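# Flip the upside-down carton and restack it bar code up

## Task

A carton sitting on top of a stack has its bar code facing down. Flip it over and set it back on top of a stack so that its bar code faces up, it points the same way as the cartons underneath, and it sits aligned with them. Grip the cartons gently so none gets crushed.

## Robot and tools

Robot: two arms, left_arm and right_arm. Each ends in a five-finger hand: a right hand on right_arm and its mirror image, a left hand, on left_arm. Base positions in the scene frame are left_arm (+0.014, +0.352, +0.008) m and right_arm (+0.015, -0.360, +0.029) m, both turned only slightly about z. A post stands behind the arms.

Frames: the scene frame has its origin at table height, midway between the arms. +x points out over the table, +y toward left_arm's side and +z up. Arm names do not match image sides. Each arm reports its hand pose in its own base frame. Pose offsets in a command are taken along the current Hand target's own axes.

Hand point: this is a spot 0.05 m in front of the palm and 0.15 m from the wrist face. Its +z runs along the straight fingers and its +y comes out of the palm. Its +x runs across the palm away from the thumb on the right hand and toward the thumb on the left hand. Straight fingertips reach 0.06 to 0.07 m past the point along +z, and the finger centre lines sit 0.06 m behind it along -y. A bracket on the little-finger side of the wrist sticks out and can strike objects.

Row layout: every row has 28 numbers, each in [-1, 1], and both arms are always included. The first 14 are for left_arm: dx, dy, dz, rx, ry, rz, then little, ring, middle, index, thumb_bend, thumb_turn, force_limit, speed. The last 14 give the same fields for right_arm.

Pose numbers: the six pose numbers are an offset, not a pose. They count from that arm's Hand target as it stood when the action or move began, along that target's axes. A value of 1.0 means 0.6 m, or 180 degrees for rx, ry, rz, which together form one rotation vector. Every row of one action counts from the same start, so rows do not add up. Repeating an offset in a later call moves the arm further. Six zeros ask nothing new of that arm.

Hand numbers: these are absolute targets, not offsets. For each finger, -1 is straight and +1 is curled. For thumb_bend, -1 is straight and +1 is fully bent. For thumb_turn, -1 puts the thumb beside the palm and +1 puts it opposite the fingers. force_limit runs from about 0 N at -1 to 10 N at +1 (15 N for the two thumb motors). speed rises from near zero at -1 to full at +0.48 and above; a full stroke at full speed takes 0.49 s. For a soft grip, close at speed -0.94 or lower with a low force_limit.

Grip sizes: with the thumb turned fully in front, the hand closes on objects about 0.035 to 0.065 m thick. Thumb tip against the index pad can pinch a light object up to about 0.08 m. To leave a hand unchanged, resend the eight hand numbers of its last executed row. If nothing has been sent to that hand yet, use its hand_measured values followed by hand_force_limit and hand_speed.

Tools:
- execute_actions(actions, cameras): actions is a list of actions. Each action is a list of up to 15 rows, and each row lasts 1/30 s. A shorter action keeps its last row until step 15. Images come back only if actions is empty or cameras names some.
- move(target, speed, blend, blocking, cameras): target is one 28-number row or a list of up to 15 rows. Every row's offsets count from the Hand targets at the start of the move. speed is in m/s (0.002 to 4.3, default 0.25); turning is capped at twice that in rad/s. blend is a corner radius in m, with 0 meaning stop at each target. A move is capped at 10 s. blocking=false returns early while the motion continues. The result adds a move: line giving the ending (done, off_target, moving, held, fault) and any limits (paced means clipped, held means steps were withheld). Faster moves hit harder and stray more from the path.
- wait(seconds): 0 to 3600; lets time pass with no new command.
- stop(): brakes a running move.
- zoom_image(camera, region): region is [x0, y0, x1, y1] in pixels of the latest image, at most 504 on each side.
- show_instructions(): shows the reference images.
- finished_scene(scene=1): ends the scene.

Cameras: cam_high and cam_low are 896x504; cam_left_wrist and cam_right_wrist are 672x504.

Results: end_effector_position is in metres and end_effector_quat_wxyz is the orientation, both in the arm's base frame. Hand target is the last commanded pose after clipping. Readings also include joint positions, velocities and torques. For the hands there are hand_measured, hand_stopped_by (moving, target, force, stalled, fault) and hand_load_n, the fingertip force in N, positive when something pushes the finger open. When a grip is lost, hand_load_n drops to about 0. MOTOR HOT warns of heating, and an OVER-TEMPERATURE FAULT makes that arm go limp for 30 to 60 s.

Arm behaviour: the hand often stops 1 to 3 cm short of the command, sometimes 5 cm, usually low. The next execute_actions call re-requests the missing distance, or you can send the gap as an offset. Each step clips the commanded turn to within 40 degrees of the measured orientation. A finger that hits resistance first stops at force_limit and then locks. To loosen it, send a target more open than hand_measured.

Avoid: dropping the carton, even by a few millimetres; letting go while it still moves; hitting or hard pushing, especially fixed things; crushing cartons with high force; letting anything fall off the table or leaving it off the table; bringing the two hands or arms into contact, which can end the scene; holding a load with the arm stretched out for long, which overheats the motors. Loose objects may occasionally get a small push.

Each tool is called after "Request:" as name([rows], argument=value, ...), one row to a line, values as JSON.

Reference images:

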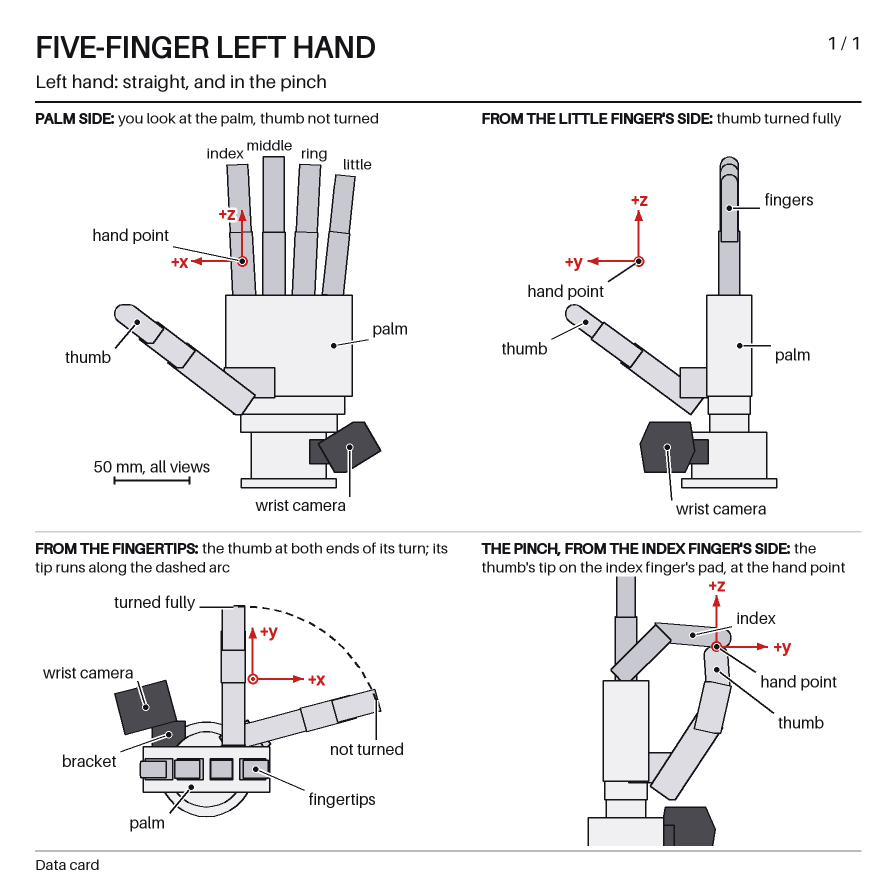

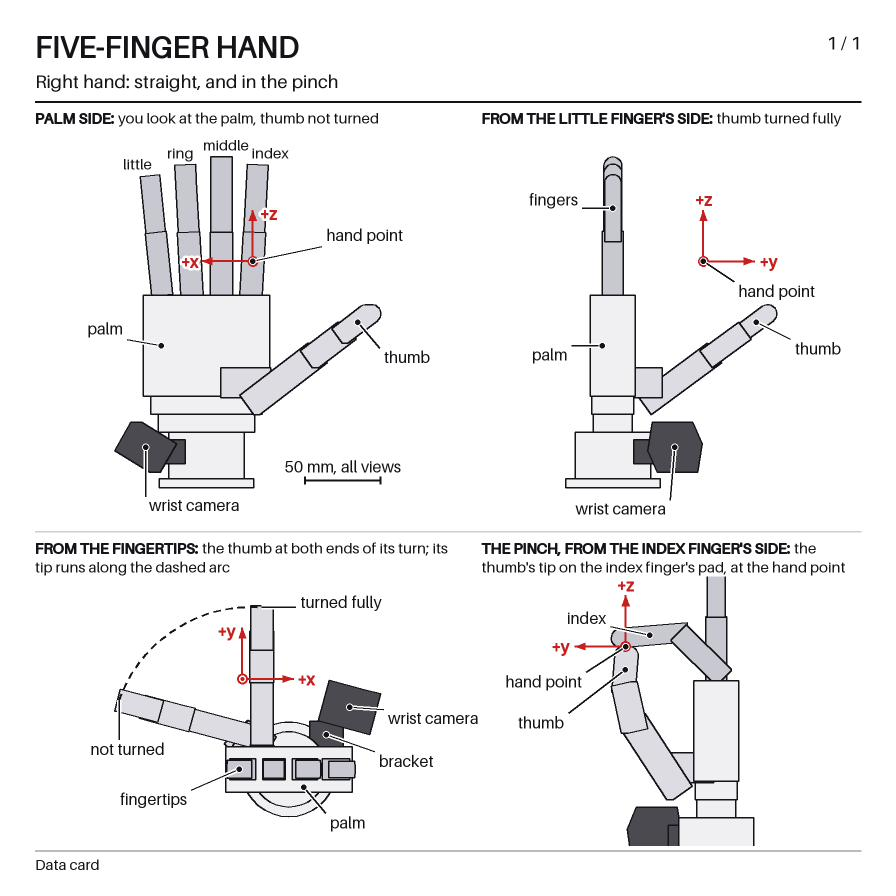

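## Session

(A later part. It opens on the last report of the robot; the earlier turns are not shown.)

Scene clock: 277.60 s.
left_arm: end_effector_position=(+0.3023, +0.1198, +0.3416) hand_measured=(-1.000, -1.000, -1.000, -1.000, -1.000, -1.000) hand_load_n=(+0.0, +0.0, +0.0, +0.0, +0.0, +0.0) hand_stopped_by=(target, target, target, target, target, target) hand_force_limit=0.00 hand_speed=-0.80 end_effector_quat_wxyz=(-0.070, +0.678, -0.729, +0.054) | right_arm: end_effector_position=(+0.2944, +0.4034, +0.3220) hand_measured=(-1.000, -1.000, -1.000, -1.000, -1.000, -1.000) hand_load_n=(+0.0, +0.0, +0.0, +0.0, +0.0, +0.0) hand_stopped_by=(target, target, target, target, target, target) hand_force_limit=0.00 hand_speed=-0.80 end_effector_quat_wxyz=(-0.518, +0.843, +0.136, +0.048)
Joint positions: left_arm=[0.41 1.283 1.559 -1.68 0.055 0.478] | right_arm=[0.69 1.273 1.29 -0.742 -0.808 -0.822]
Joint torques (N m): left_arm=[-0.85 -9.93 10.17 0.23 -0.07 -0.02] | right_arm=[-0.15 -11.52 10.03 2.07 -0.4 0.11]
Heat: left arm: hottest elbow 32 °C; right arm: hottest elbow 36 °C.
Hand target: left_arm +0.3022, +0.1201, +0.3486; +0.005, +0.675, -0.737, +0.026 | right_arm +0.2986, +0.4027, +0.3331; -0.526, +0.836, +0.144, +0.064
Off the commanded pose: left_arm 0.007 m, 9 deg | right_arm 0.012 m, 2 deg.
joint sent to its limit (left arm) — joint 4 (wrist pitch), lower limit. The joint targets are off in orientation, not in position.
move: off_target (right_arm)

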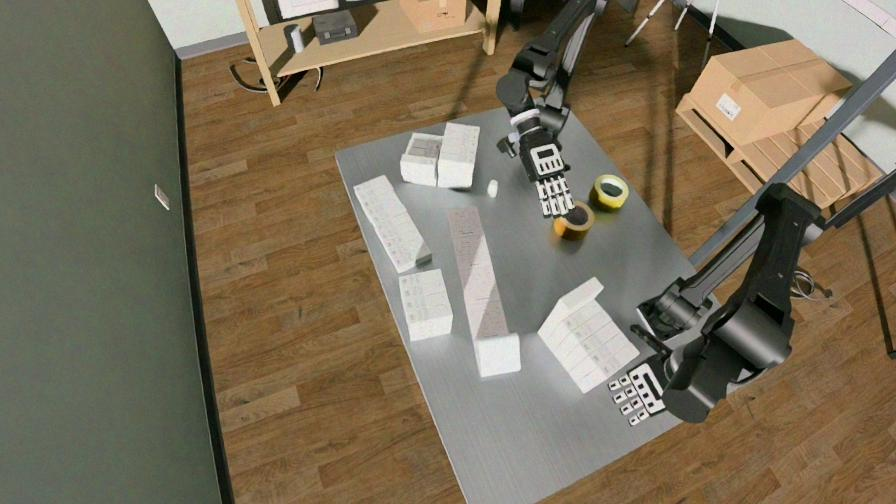

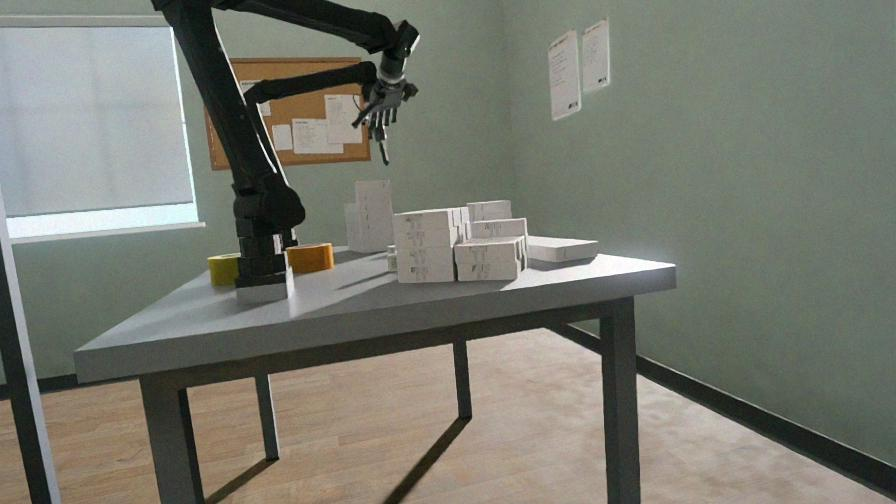

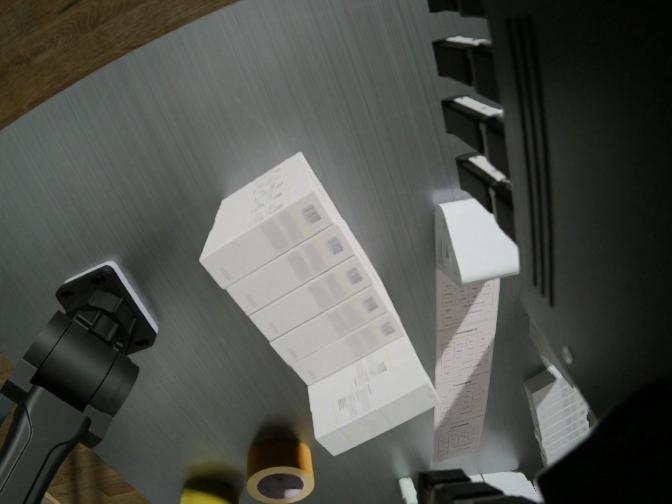

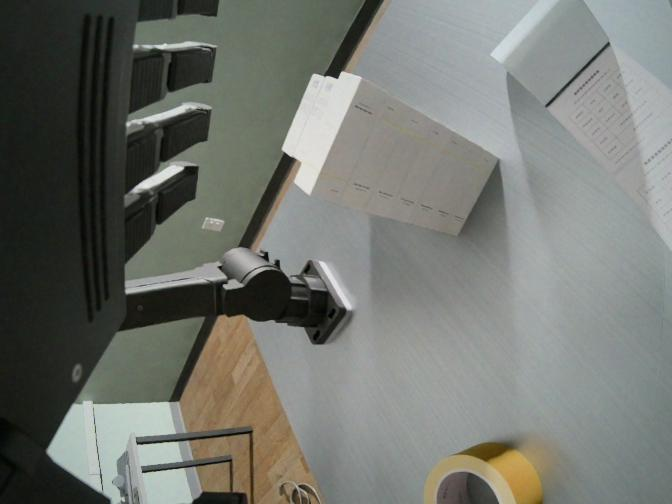

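Request:
move([
  [0,0,0,0,0,0,-1,-1,-1,-1,-1,-1,0,-0.8,-0.2415,-0.0612,0.0995,0.0292,0.212,-0.4529,-1,-1,-1,-1,-1,-1,0,-0.8],
  [0,0,0,0,0,0,-1,-1,-1,-1,-1,-1,0,-0.8,-0.2413,-0.0595,0.4003,0.0292,0.212,-0.4529,-1,-1,-1,-1,-1,-1,0,-0.8],
], cameras=["cam_high","cam_left_wrist","cam_right_wrist","cam_low"], speed=0.3, blend=[0.03,0])

Scene clock: 320.57 s.
left_arm: end_effector_position=(+0.3023, +0.1198, +0.3416) hand_measured=(-1.000, -1.000, -1.000, -1.000, -1.000, -1.000) hand_load_n=(+0.0, +0.0, +0.0, +0.0, +0.0, +0.0) hand_stopped_by=(target, target, target, target, target, target) hand_force_limit=0.00 hand_speed=-0.80 end_effector_quat_wxyz=(-0.070, +0.678, -0.729, +0.054) | right_arm: end_effector_position=(+0.1400, +0.5962, +0.2019) hand_measured=(-1.000, -1.000, -1.000, -1.000, -1.000, -1.000) hand_load_n=(+0.0, +0.0, +0.5, +0.0, +0.0, +0.0) hand_stopped_by=(target, target, target, target, target, target) hand_force_limit=0.00 hand_speed=-0.80 end_effector_quat_wxyz=(-0.400, +0.470, +0.493, +0.612)
Joint positions: left_arm=[0.41 1.283 1.559 -1.68 0.055 0.478] | right_arm=[1.476 1.635 0.712 0.994 0.088 -1.808]
Joint torques (N m): left_arm=[-0.91 -9.93 10.18 0.18 -0.08 -0.02] | right_arm=[0.62 -11.75 9.74 2.58 0.11 0.08]
Heat: left arm: hottest elbow 32 °C; right arm: hottest elbow 35 °C.
Hand target: left_arm +0.3022, +0.1201, +0.3486; +0.005, +0.675, -0.737, +0.026 | right_arm +0.1394, +0.6076, +0.2211; -0.408, +0.457, +0.482, +0.627
Off the commanded pose: left_arm 0.007 m, 9 deg | right_arm 0.022 m, 3 deg.
joint sent to its limit (left arm) — joint 4 (wrist pitch), lower limit. The joint targets are off in orientation, not in position.
move: off_target (right_arm)

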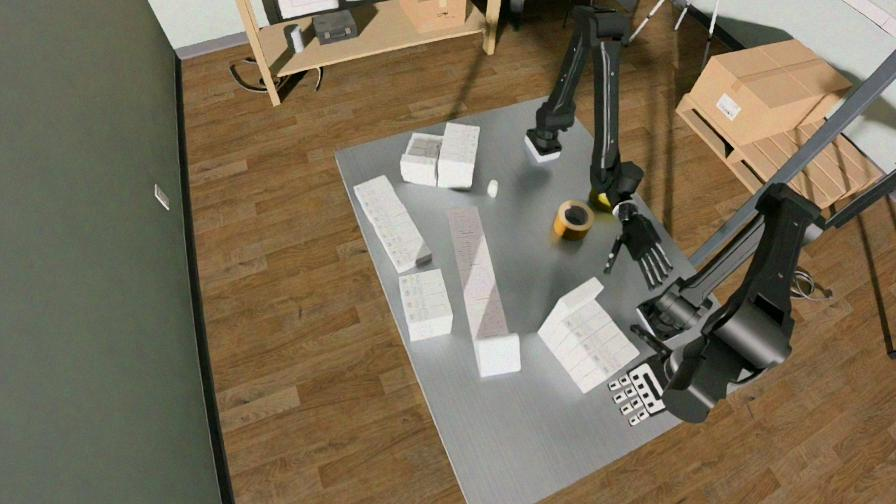

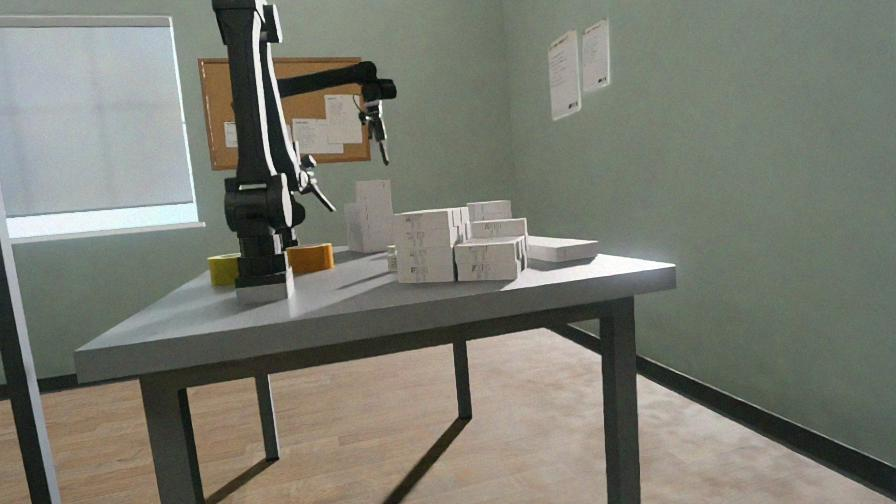

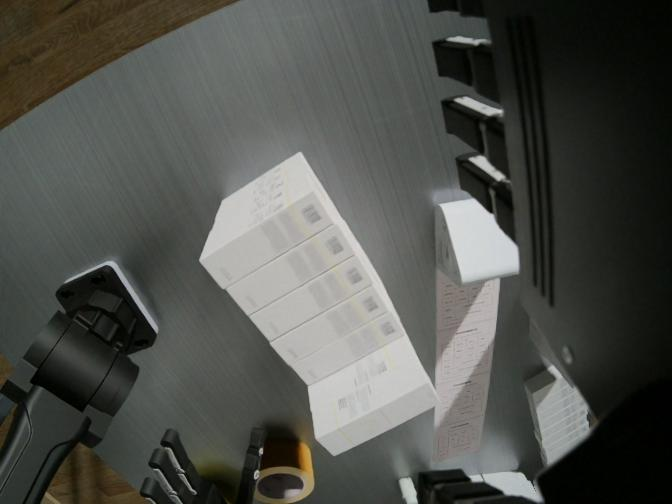

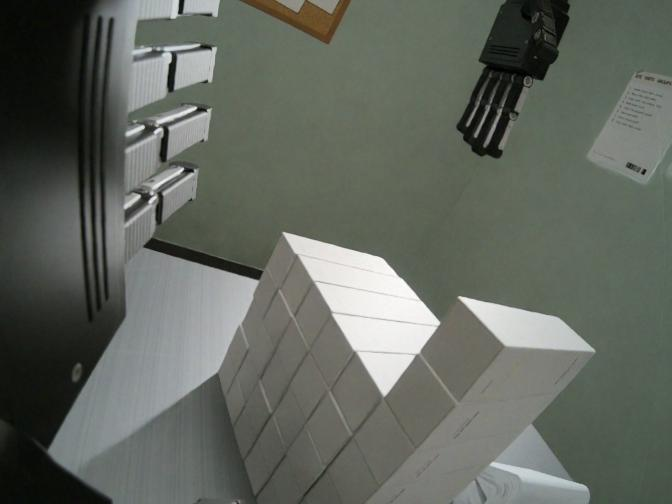

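Request:
zoom_image(camera="cam_right_wrist", region=[340, 250, 620, 504])

Request:
zoom_image(camera="cam_left_wrist", region=[140, 340, 460, 504])

Request:
zoom_image(camera="cam_high", region=[520, 180, 700, 360])

Scaled by 1.800 from the camera's image (finer frame: 960x720).

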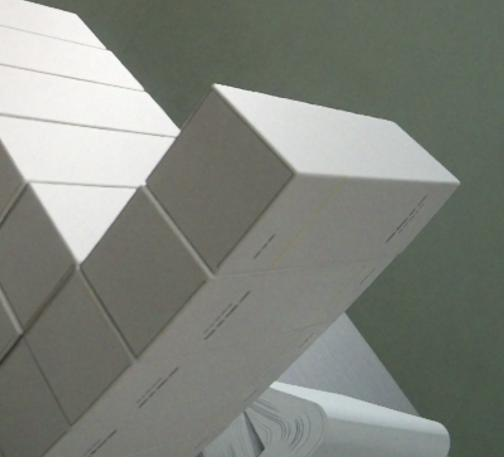

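Scaled by 1.575 from the camera's image (finer frame: 960x720).

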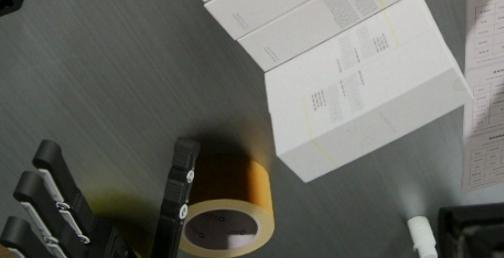

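Scaled by 2.800 from the camera's image (finer frame: 1280x720).

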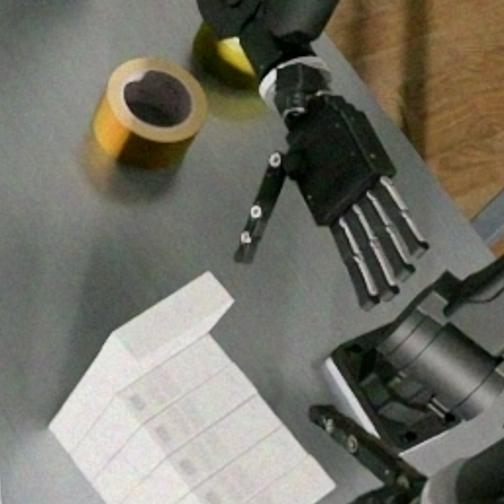

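Request:
move(target=[0,0,0,0,0,0,-1,-1,-1,-1,-1,-1,0,-0.8,0,0,0,0,0,0,-1,-1,-0.3,-0.3,-1,1,-0.6,-0.2], cameras=["cam_high","cam_right_wrist"])

Scene clock: 362.13 s.
left_arm: end_effector_position=(+0.3023, +0.1198, +0.3416) hand_measured=(-1.000, -1.000, -1.000, -1.000, -1.000, -1.000) hand_load_n=(+0.0, +0.0, +0.0, +0.0, +0.0, +0.0) hand_stopped_by=(target, target, target, target, target, target) hand_force_limit=0.00 hand_speed=-0.80 end_effector_quat_wxyz=(-0.070, +0.678, -0.729, +0.054) | right_arm: end_effector_position=(+0.1400, +0.5962, +0.2021) hand_measured=(-1.000, -1.000, -0.300, -0.300, -1.000, +1.000) hand_load_n=(+0.0, +0.0, +0.0, +0.0, +0.0, +0.5) hand_stopped_by=(target, target, target, target, target, target) hand_force_limit=-0.60 hand_speed=-0.20 end_effector_quat_wxyz=(-0.399, +0.470, +0.494, +0.613)
Joint positions: left_arm=[0.41 1.283 1.559 -1.68 0.055 0.478] | right_arm=[1.476 1.635 0.712 0.994 0.088 -1.81]
Joint torques (N m): left_arm=[-0.79 -9.93 10.17 0.21 -0.07 -0.03] | right_arm=[0.67 -11.63 9.77 2.59 0.11 0.09]
Heat: left arm: hottest elbow 32 °C; right arm: hottest elbow 35 °C.
Hand target: left_arm +0.3022, +0.1201, +0.3486; +0.005, +0.675, -0.737, +0.026 | right_arm +0.1394, +0.6076, +0.2211; -0.408, +0.457, +0.482, +0.627
Off the commanded pose: left_arm 0.007 m, 9 deg | right_arm 0.022 m, 3 deg.
joint sent to its limit (left arm) — joint 4 (wrist pitch), lower limit. The joint targets are off in orientation, not in position.
move: done

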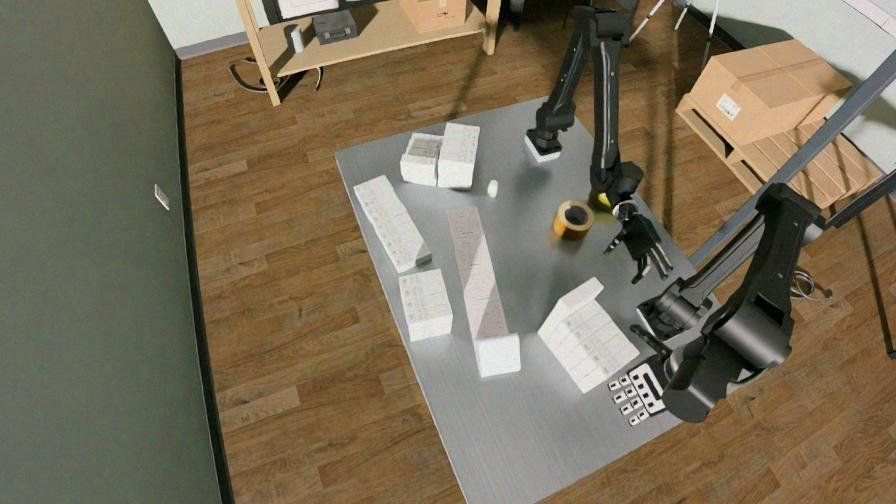

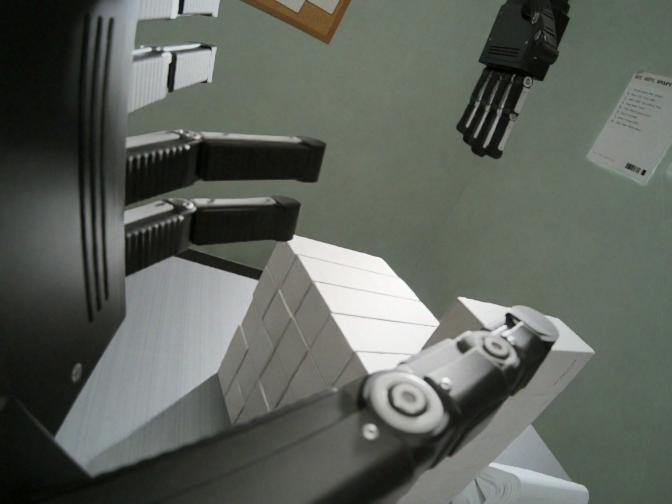

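Request:
move(target=[0,0,0,0,0,0,-1,-1,-1,-1,-1,-1,0,-0.8,-0.0632,0.0668,0.0195,0,0.0144,0,-1,-1,-0.3,-0.3,-1,1,-0.6,-0.2], cameras=["cam_high","cam_left_wrist","cam_right_wrist"], speed=0.1)

Scene clock: 390.53 s.
left_arm: end_effector_position=(+0.3023, +0.1198, +0.3416) hand_measured=(-1.000, -1.000, -1.000, -1.000, -1.000, -1.000) hand_load_n=(+0.0, +0.0, +0.0, +0.0, +0.0, +0.0) hand_stopped_by=(target, target, target, target, target, target) hand_force_limit=0.00 hand_speed=-0.80 end_effector_quat_wxyz=(-0.070, +0.678, -0.729, +0.054) | right_arm: end_effector_position=(+0.1849, +0.6043, +0.1790) hand_measured=(-1.000, -1.000, -0.300, -0.300, -1.000, +1.000) hand_load_n=(+0.0, -0.5, +0.0, +0.0, +0.0, +0.5) hand_stopped_by=(target, target, target, target, target, target) hand_force_limit=-0.60 hand_speed=-0.20 end_effector_quat_wxyz=(-0.409, +0.452, +0.487, +0.625)
Joint positions: left_arm=[0.41 1.283 1.559 -1.68 0.055 0.478] | right_arm=[1.369 1.761 0.737 1.141 -0.033 -1.809]
Joint torques (N m): left_arm=[-0.85 -9.88 10.18 0.2 -0.08 -0.03] | right_arm=[0.15 -12.86 8.81 2.59 -0.04 0.26]
Heat: left arm: hottest elbow 32 °C; right arm: hottest elbow 35 °C.
Hand target: left_arm +0.3022, +0.1201, +0.3486; +0.005, +0.675, -0.737, +0.026 | right_arm +0.1891, +0.6136, +0.1950; -0.419, +0.443, +0.472, +0.637
Off the commanded pose: left_arm 0.007 m, 9 deg | right_arm 0.019 m, 3 deg.
joint sent to its limit (left arm) — joint 4 (wrist pitch), lower limit. The joint targets are off in orientation, not in position.
move: off_target (right_arm)

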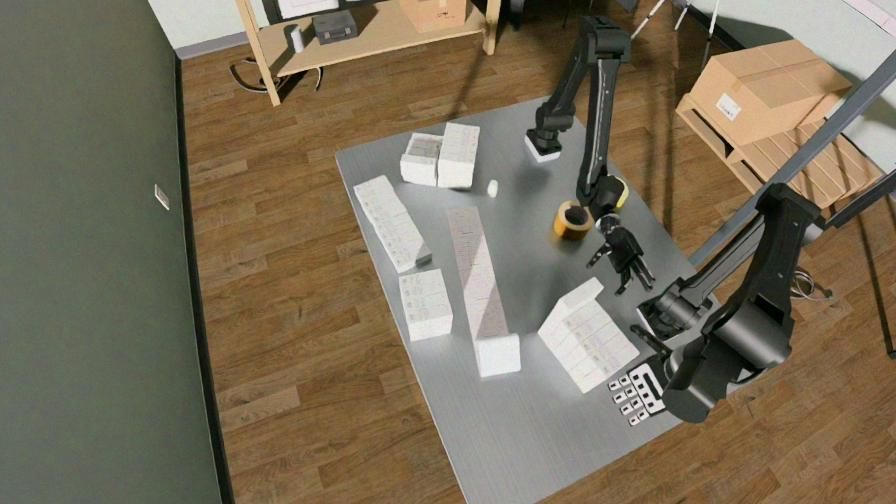

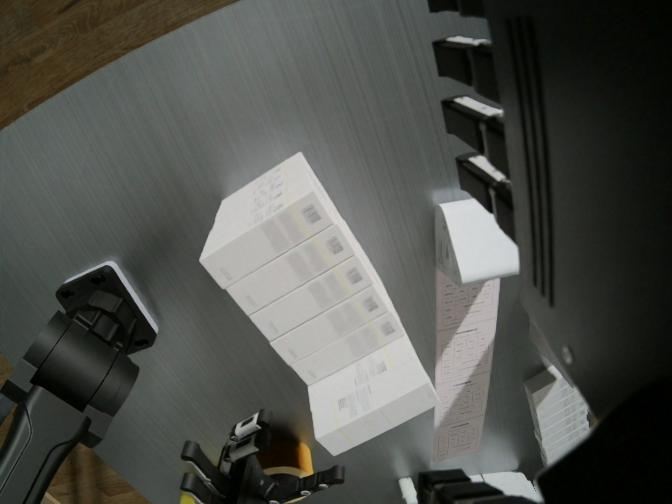

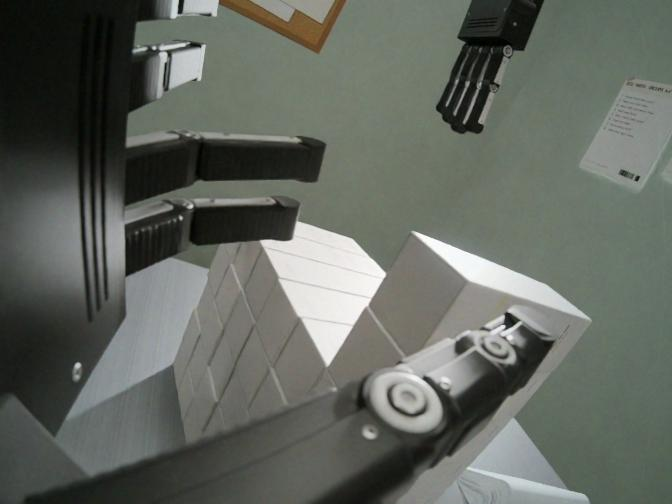

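Request:
zoom_image(camera="cam_right_wrist", region=[340, 200, 620, 420])

Request:
zoom_image(camera="cam_left_wrist", region=[160, 340, 460, 504])

Request:
zoom_image(camera="cam_high", region=[520, 180, 680, 340])

Scaled by 1.800 from the camera's image (finer frame: 960x720).

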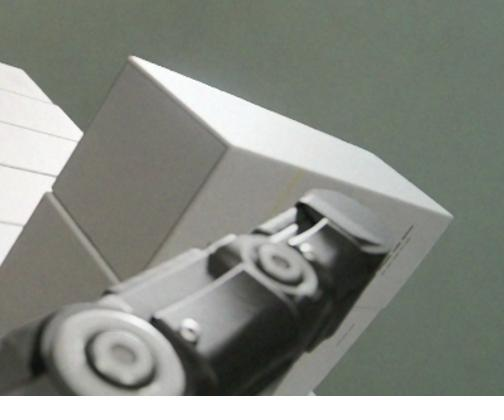

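Scaled by 1.680 from the camera's image (finer frame: 960x720).

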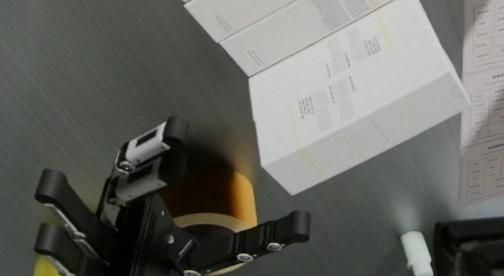

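Scaled by 3.150 from the camera's image (finer frame: 1280x720).

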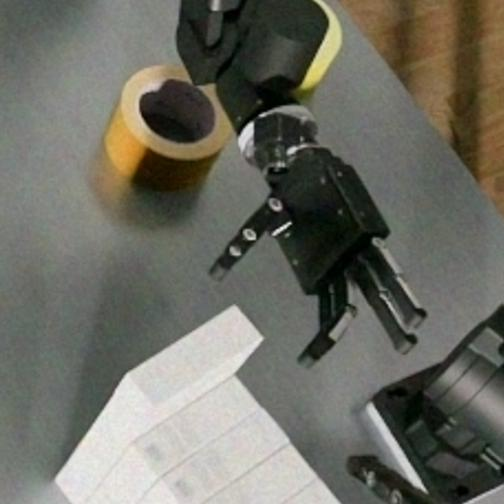

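Request:
move(target=[0,0,0,0,0,0,-1,-1,-1,-1,-1,-1,0,-0.8,-0.0243,0.0603,0.0177,0,0,0,-1,-1,-0.6,-0.6,-1,1,-0.6,-0.2], cameras=["cam_high","cam_left_wrist","cam_right_wrist"], speed=0.08)

Scene clock: 431.80 s.
left_arm: end_effector_position=(+0.3023, +0.1198, +0.3416) hand_measured=(-1.000, -1.000, -1.000, -1.000, -1.000, -1.000) hand_load_n=(+0.0, +0.0, +0.0, +0.0, +0.0, +0.0) hand_stopped_by=(target, target, target, target, target, target) hand_force_limit=0.00 hand_speed=-0.80 end_effector_quat_wxyz=(-0.070, +0.678, -0.729, +0.054) | right_arm: end_effector_position=(+0.2244, +0.6091, +0.1770) hand_measured=(-1.000, -1.000, -0.600, -0.600, -1.000, +1.000) hand_load_n=(+0.0, +0.0, +0.0, +0.0, +0.0, +0.0) hand_stopped_by=(target, target, target, target, target, target) hand_force_limit=-0.60 hand_speed=-0.20 end_effector_quat_wxyz=(-0.411, +0.452, +0.484, +0.626)
Joint positions: left_arm=[0.41 1.283 1.559 -1.68 0.055 0.478] | right_arm=[1.284 1.795 0.778 1.141 -0.116 -1.796]
Joint velocities: left_arm=[within noise] | right_arm=[-0.015 -0.015 0.002 0.007 -0.168 -0.051]
Joint torques (N m): left_arm=[-0.85 -9.88 10.17 0.2 -0.08 -0.02] | right_arm=[0.21 -13.33 8.87 2.39 -0.02 0.23]
Heat: left arm: hottest elbow 32 °C; right arm: hottest elbow 33 °C.
Hand target: left_arm +0.3022, +0.1201, +0.3486; +0.005, +0.675, -0.737, +0.026 | right_arm +0.2290, +0.6183, +0.1911; -0.419, +0.443, +0.473, +0.637
Off the commanded pose: left_arm 0.007 m, 9 deg | right_arm 0.017 m, 2 deg.
joint sent to its limit (left arm) — joint 4 (wrist pitch), lower limit. The joint targets are off in orientation, not in position.
move: off_target (right_arm)

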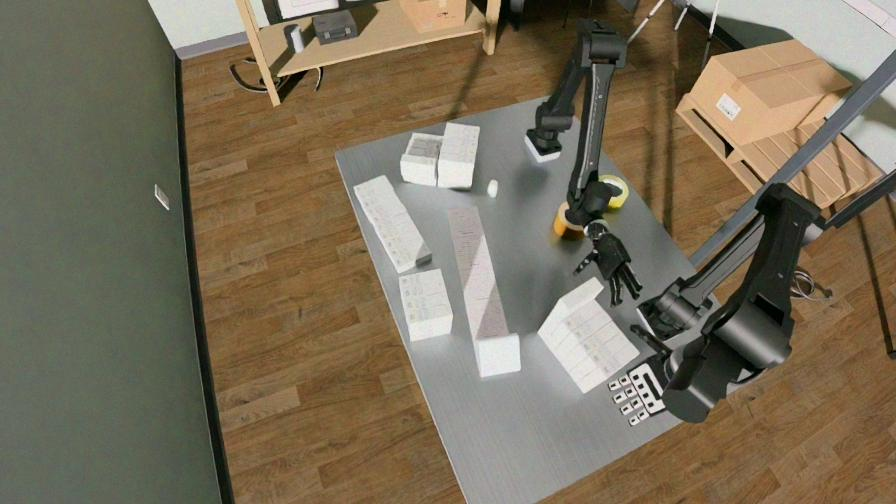

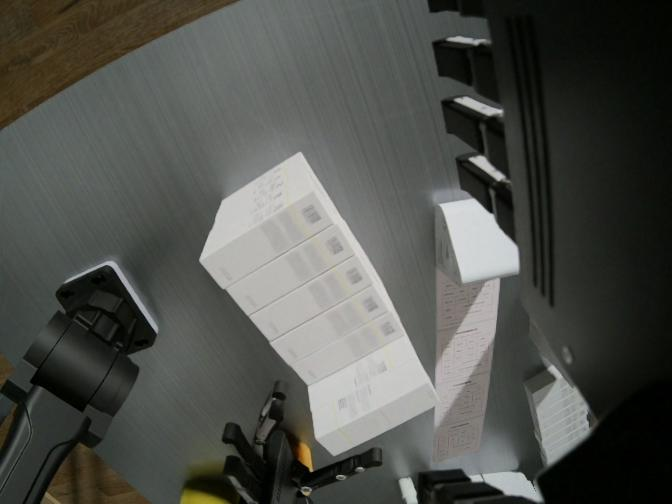

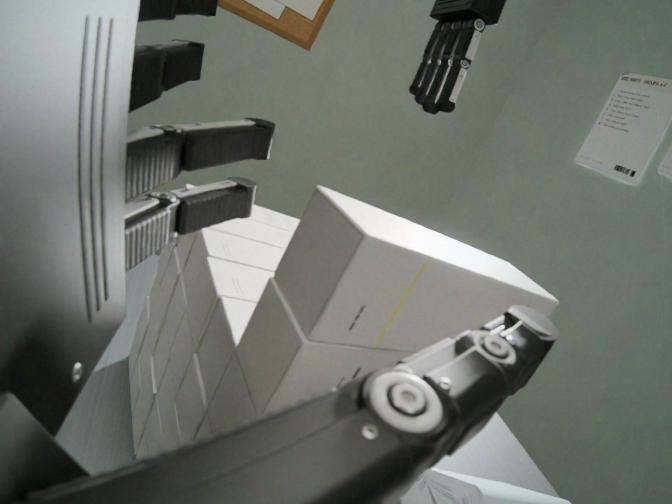

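Request:
move(target=[0,0,0,0,0,0,-1,-1,-1,-1,-1,-1,0,-0.8,-0.0147,0.0342,-0.0073,0,0,0,-1,-1,-0.6,-0.6,-1,1,-0.6,-0.2], cameras=["cam_high","cam_left_wrist","cam_right_wrist"], speed=0.06)

Request:
zoom_image(camera="cam_right_wrist", region=[120, 100, 560, 430])

Request:
zoom_image(camera="cam_left_wrist", region=[200, 330, 460, 504])

Scene clock: 449.23 s.
left_arm: end_effector_position=(+0.3023, +0.1198, +0.3416) hand_measured=(-1.000, -1.000, -1.000, -1.000, -1.000, -1.000) hand_load_n=(+0.0, +0.0, +0.0, +0.0, +0.0, +0.0) hand_stopped_by=(target, target, target, target, target, target) hand_force_limit=0.00 hand_speed=-0.80 end_effector_quat_wxyz=(-0.070, +0.678, -0.729, +0.054) | right_arm: end_effector_position=(+0.2454, +0.6028, +0.1727) hand_measured=(-1.000, -1.000, -0.600, -0.600, -1.000, +1.000) hand_load_n=(+0.0, +0.0, +0.0, +0.0, +0.0, +0.0) hand_stopped_by=(target, target, target, target, target, target) hand_force_limit=-0.60 hand_speed=-0.20 end_effector_quat_wxyz=(-0.411, +0.453, +0.484, +0.626)
Joint positions: left_arm=[0.41 1.283 1.559 -1.68 0.055 0.478] | right_arm=[1.235 1.806 0.778 1.151 -0.164 -1.788]
Joint torques (N m): left_arm=[-0.85 -9.93 10.18 0.17 -0.07 -0.02] | right_arm=[0.26 -13.27 8.61 2.56 -0.03 0.24]
Heat: left arm: hottest elbow 33 °C; right arm: hottest elbow 33 °C.
Hand target: left_arm +0.3022, +0.1201, +0.3486; +0.005, +0.675, -0.737, +0.026 | right_arm +0.2500, +0.6110, +0.1870; -0.419, +0.442, +0.472, +0.637
Off the commanded pose: left_arm 0.007 m, 9 deg | right_arm 0.017 m, 2 deg.
joint sent to its limit (left arm) — joint 4 (wrist pitch), lower limit. The joint targets are off in orientation, not in position.
move: off_target (right_arm)

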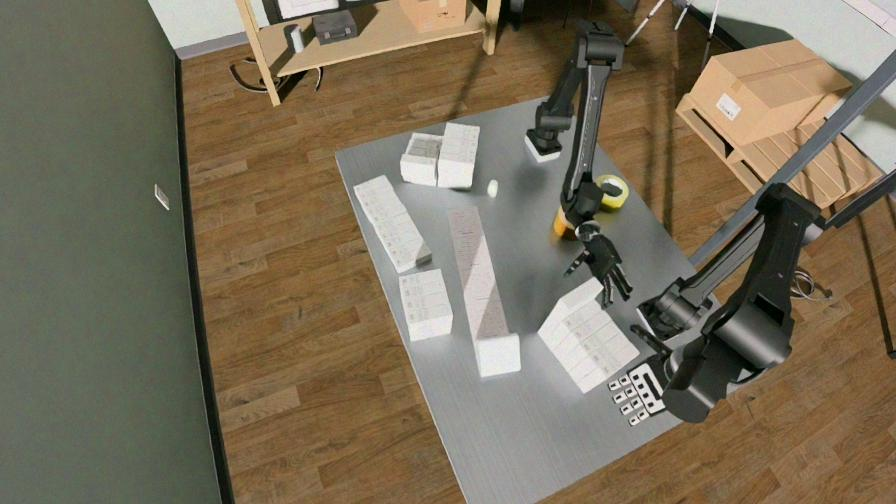

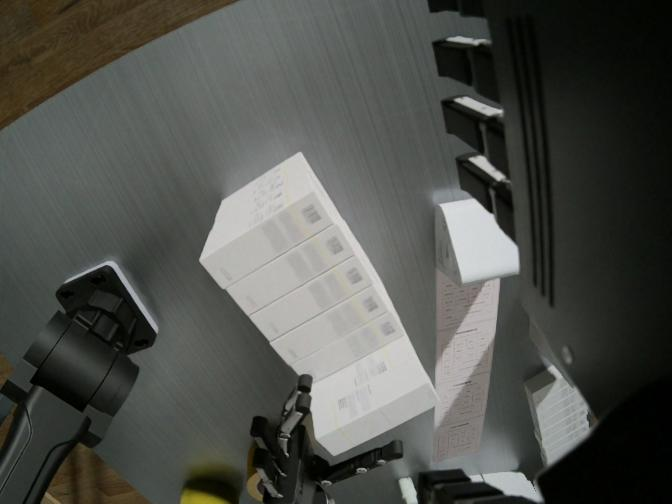

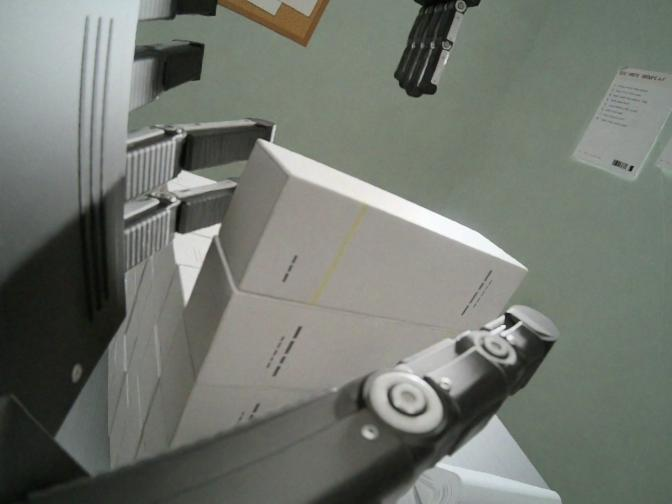

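Scaled by 1.145 from the camera's image (finer frame: 960x720).

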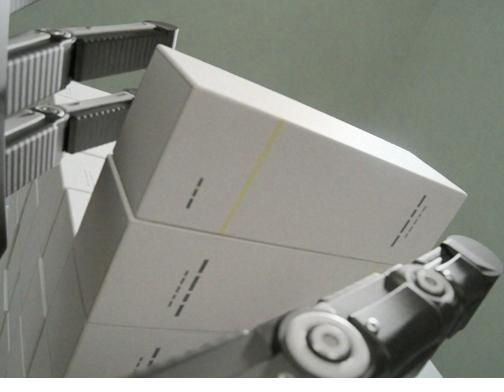

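Scaled by 1.938 from the camera's image (finer frame: 960x720).

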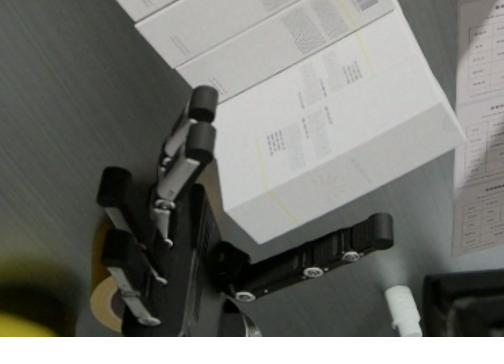

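Request:
move(target=[0,0,0,0,0,0,-1,-1,-1,-1,-1,-1,0,-0.8,0,0,0,0,0,0,-1,-1,-0.35,-0.35,-1,1,-0.9,-0.8], cameras=["cam_left_wrist","cam_right_wrist"])

Request:
zoom_image(camera="cam_right_wrist", region=[120, 100, 560, 430])

Request:
zoom_image(camera="cam_left_wrist", region=[200, 330, 460, 504])

Scene clock: 456.33 s.
left_arm: end_effector_position=(+0.3023, +0.1198, +0.3416) hand_measured=(-1.000, -1.000, -1.000, -1.000, -1.000, -1.000) hand_load_n=(+0.0, +0.0, +0.0, +0.0, +0.0, +0.0) hand_stopped_by=(target, target, target, target, target, target) hand_force_limit=0.00 hand_speed=-0.80 end_effector_quat_wxyz=(-0.070, +0.678, -0.729, +0.054) | right_arm: end_effector_position=(+0.2454, +0.6028, +0.1726) hand_measured=(-1.000, -1.000, -0.350, -0.350, -1.000, +1.000) hand_load_n=(+0.0, +0.0, +0.0, +0.0, +0.0, +0.0) hand_stopped_by=(target, target, target, target, target, target) hand_force_limit=-0.90 hand_speed=-0.80 end_effector_quat_wxyz=(-0.412, +0.453, +0.484, +0.625)
Joint positions: left_arm=[0.41 1.283 1.559 -1.68 0.055 0.478] | right_arm=[1.235 1.806 0.778 1.151 -0.164 -1.787]
Joint torques (N m): left_arm=[-0.91 -9.93 10.18 0.18 -0.07 -0.02] | right_arm=[0.15 -13.51 8.58 2.59 -0.02 0.24]
Heat: left arm: hottest elbow 33 °C; right arm: hottest elbow 33 °C.
Hand target: left_arm +0.3022, +0.1201, +0.3486; +0.005, +0.675, -0.737, +0.026 | right_arm +0.2500, +0.6110, +0.1870; -0.419, +0.442, +0.472, +0.637
Off the commanded pose: left_arm 0.007 m, 9 deg | right_arm 0.017 m, 2 deg.
joint sent to its limit (left arm) — joint 4 (wrist pitch), lower limit. The joint targets are off in orientation, not in position.
move: done

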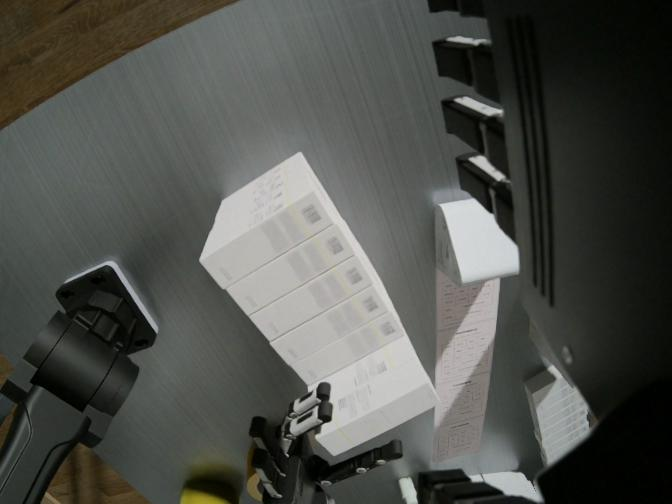

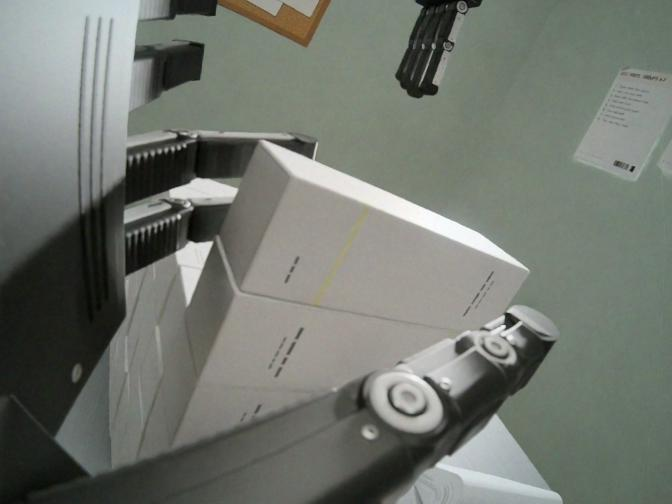

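Scaled by 1.145 from the camera's image (finer frame: 960x720).

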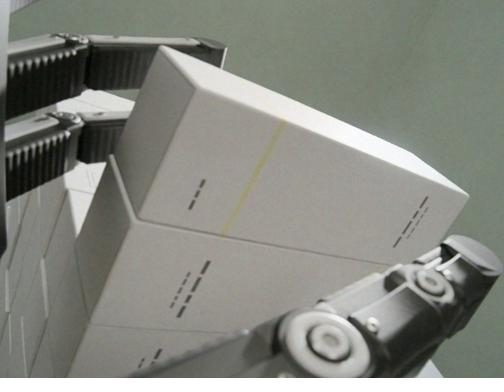

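Scaled by 1.938 from the camera's image (finer frame: 960x720).

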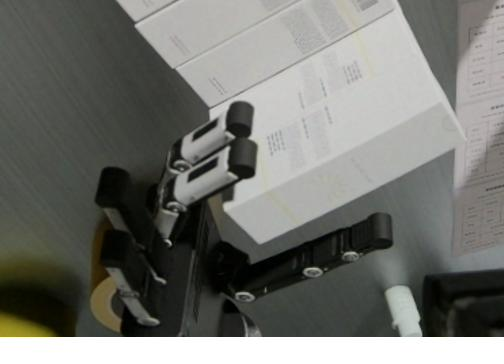

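Request:
zoom_image(camera="cam_left_wrist", region=[270, 360, 390, 470])

Request:
zoom_image(camera="cam_right_wrist", region=[160, 110, 340, 260])

Scaled by 4.200 from the camera's image (finer frame: 960x720).

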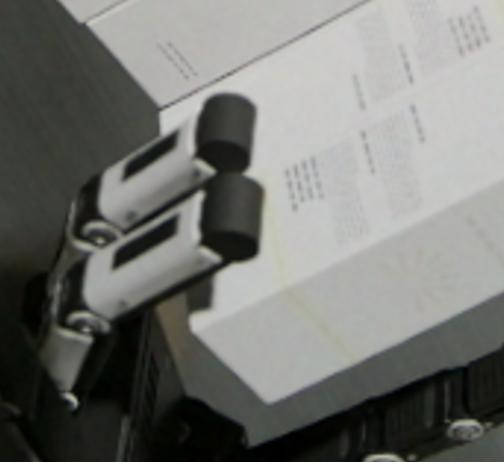

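Scaled by 2.800 from the camera's image (finer frame: 960x720).

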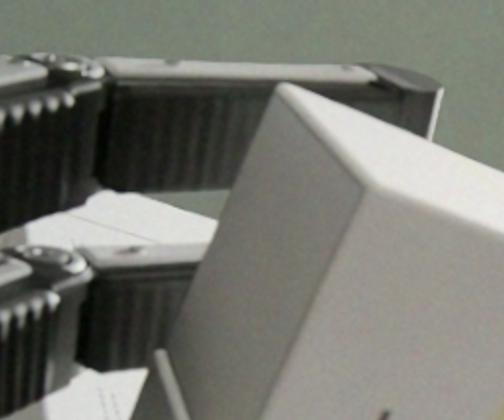

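Request:
move(target=[0,0,0,0,0,0,-1,-1,-1,-1,-1,-1,0,-0.8,0,0,0,0,0,0,-1,-1,-0.2,-0.2,-1,1,-0.88,-0.9], cameras=["cam_left_wrist","cam_right_wrist"])

Request:
zoom_image(camera="cam_right_wrist", region=[160, 110, 380, 310])

Request:
zoom_image(camera="cam_left_wrist", region=[270, 360, 420, 500])

Scene clock: 481.93 s.
left_arm: end_effector_position=(+0.3023, +0.1198, +0.3416) hand_measured=(-1.000, -1.000, -1.000, -1.000, -1.000, -1.000) hand_load_n=(+0.0, +0.0, +0.0, +0.0, +0.0, -0.5) hand_stopped_by=(target, target, target, target, target, target) hand_force_limit=0.00 hand_speed=-0.80 end_effector_quat_wxyz=(-0.070, +0.678, -0.729, +0.054) | right_arm: end_effector_position=(+0.2453, +0.6028, +0.1726) hand_measured=(-1.000, -1.000, -0.200, -0.200, -1.000, +1.000) hand_load_n=(+0.5, +0.0, +0.0, +0.0, +0.0, +0.0) hand_stopped_by=(target, target, target, target, target, target) hand_force_limit=-0.88 hand_speed=-0.90 end_effector_quat_wxyz=(-0.412, +0.453, +0.484, +0.625)
Joint positions: left_arm=[0.41 1.283 1.559 -1.68 0.055 0.478] | right_arm=[1.235 1.806 0.778 1.151 -0.164 -1.787]
Joint torques (N m): left_arm=[-0.79 -9.93 10.17 0.2 -0.08 -0.02] | right_arm=[-0.03 -13.39 8.58 2.62 0 0.23]
Heat: left arm: hottest elbow 33 °C; right arm: hottest elbow 32 °C.
Hand target: left_arm +0.3022, +0.1201, +0.3486; +0.005, +0.675, -0.737, +0.026 | right_arm +0.2500, +0.6110, +0.1870; -0.419, +0.442, +0.472, +0.637
Off the commanded pose: left_arm 0.007 m, 9 deg | right_arm 0.017 m, 2 deg.
joint sent to its limit (left arm) — joint 4 (wrist pitch), lower limit. The joint targets are off in orientation, not in position.
move: done

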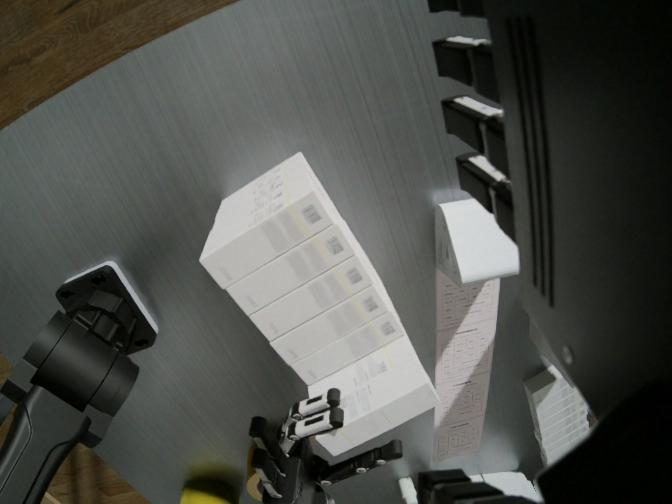

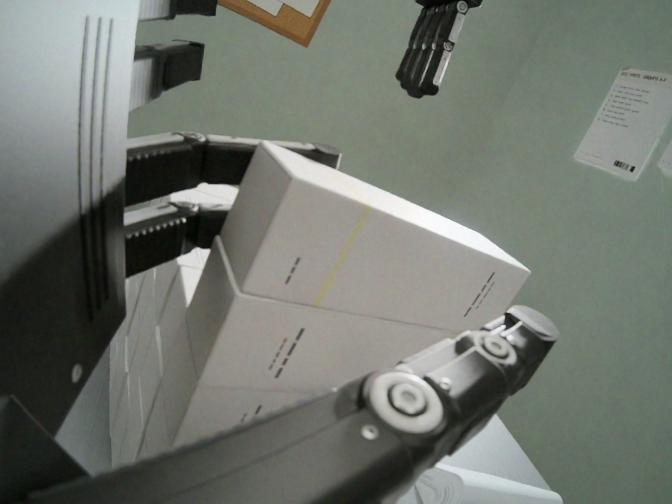

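Scaled by 2.291 from the camera's image (finer frame: 960x720).

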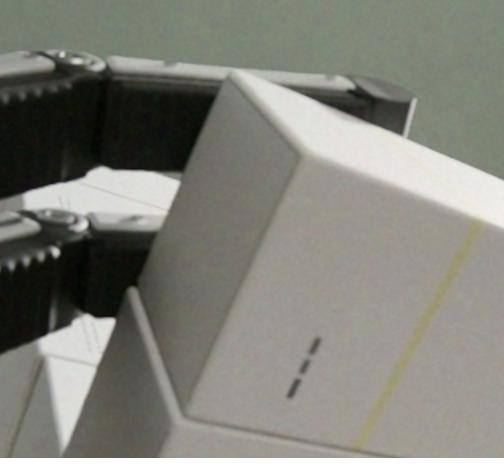

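Scaled by 3.360 from the camera's image (finer frame: 960x720).

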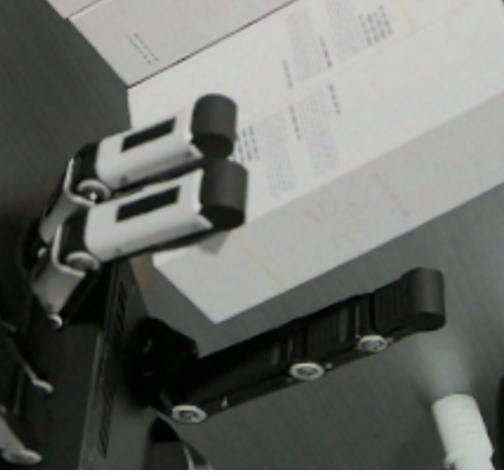

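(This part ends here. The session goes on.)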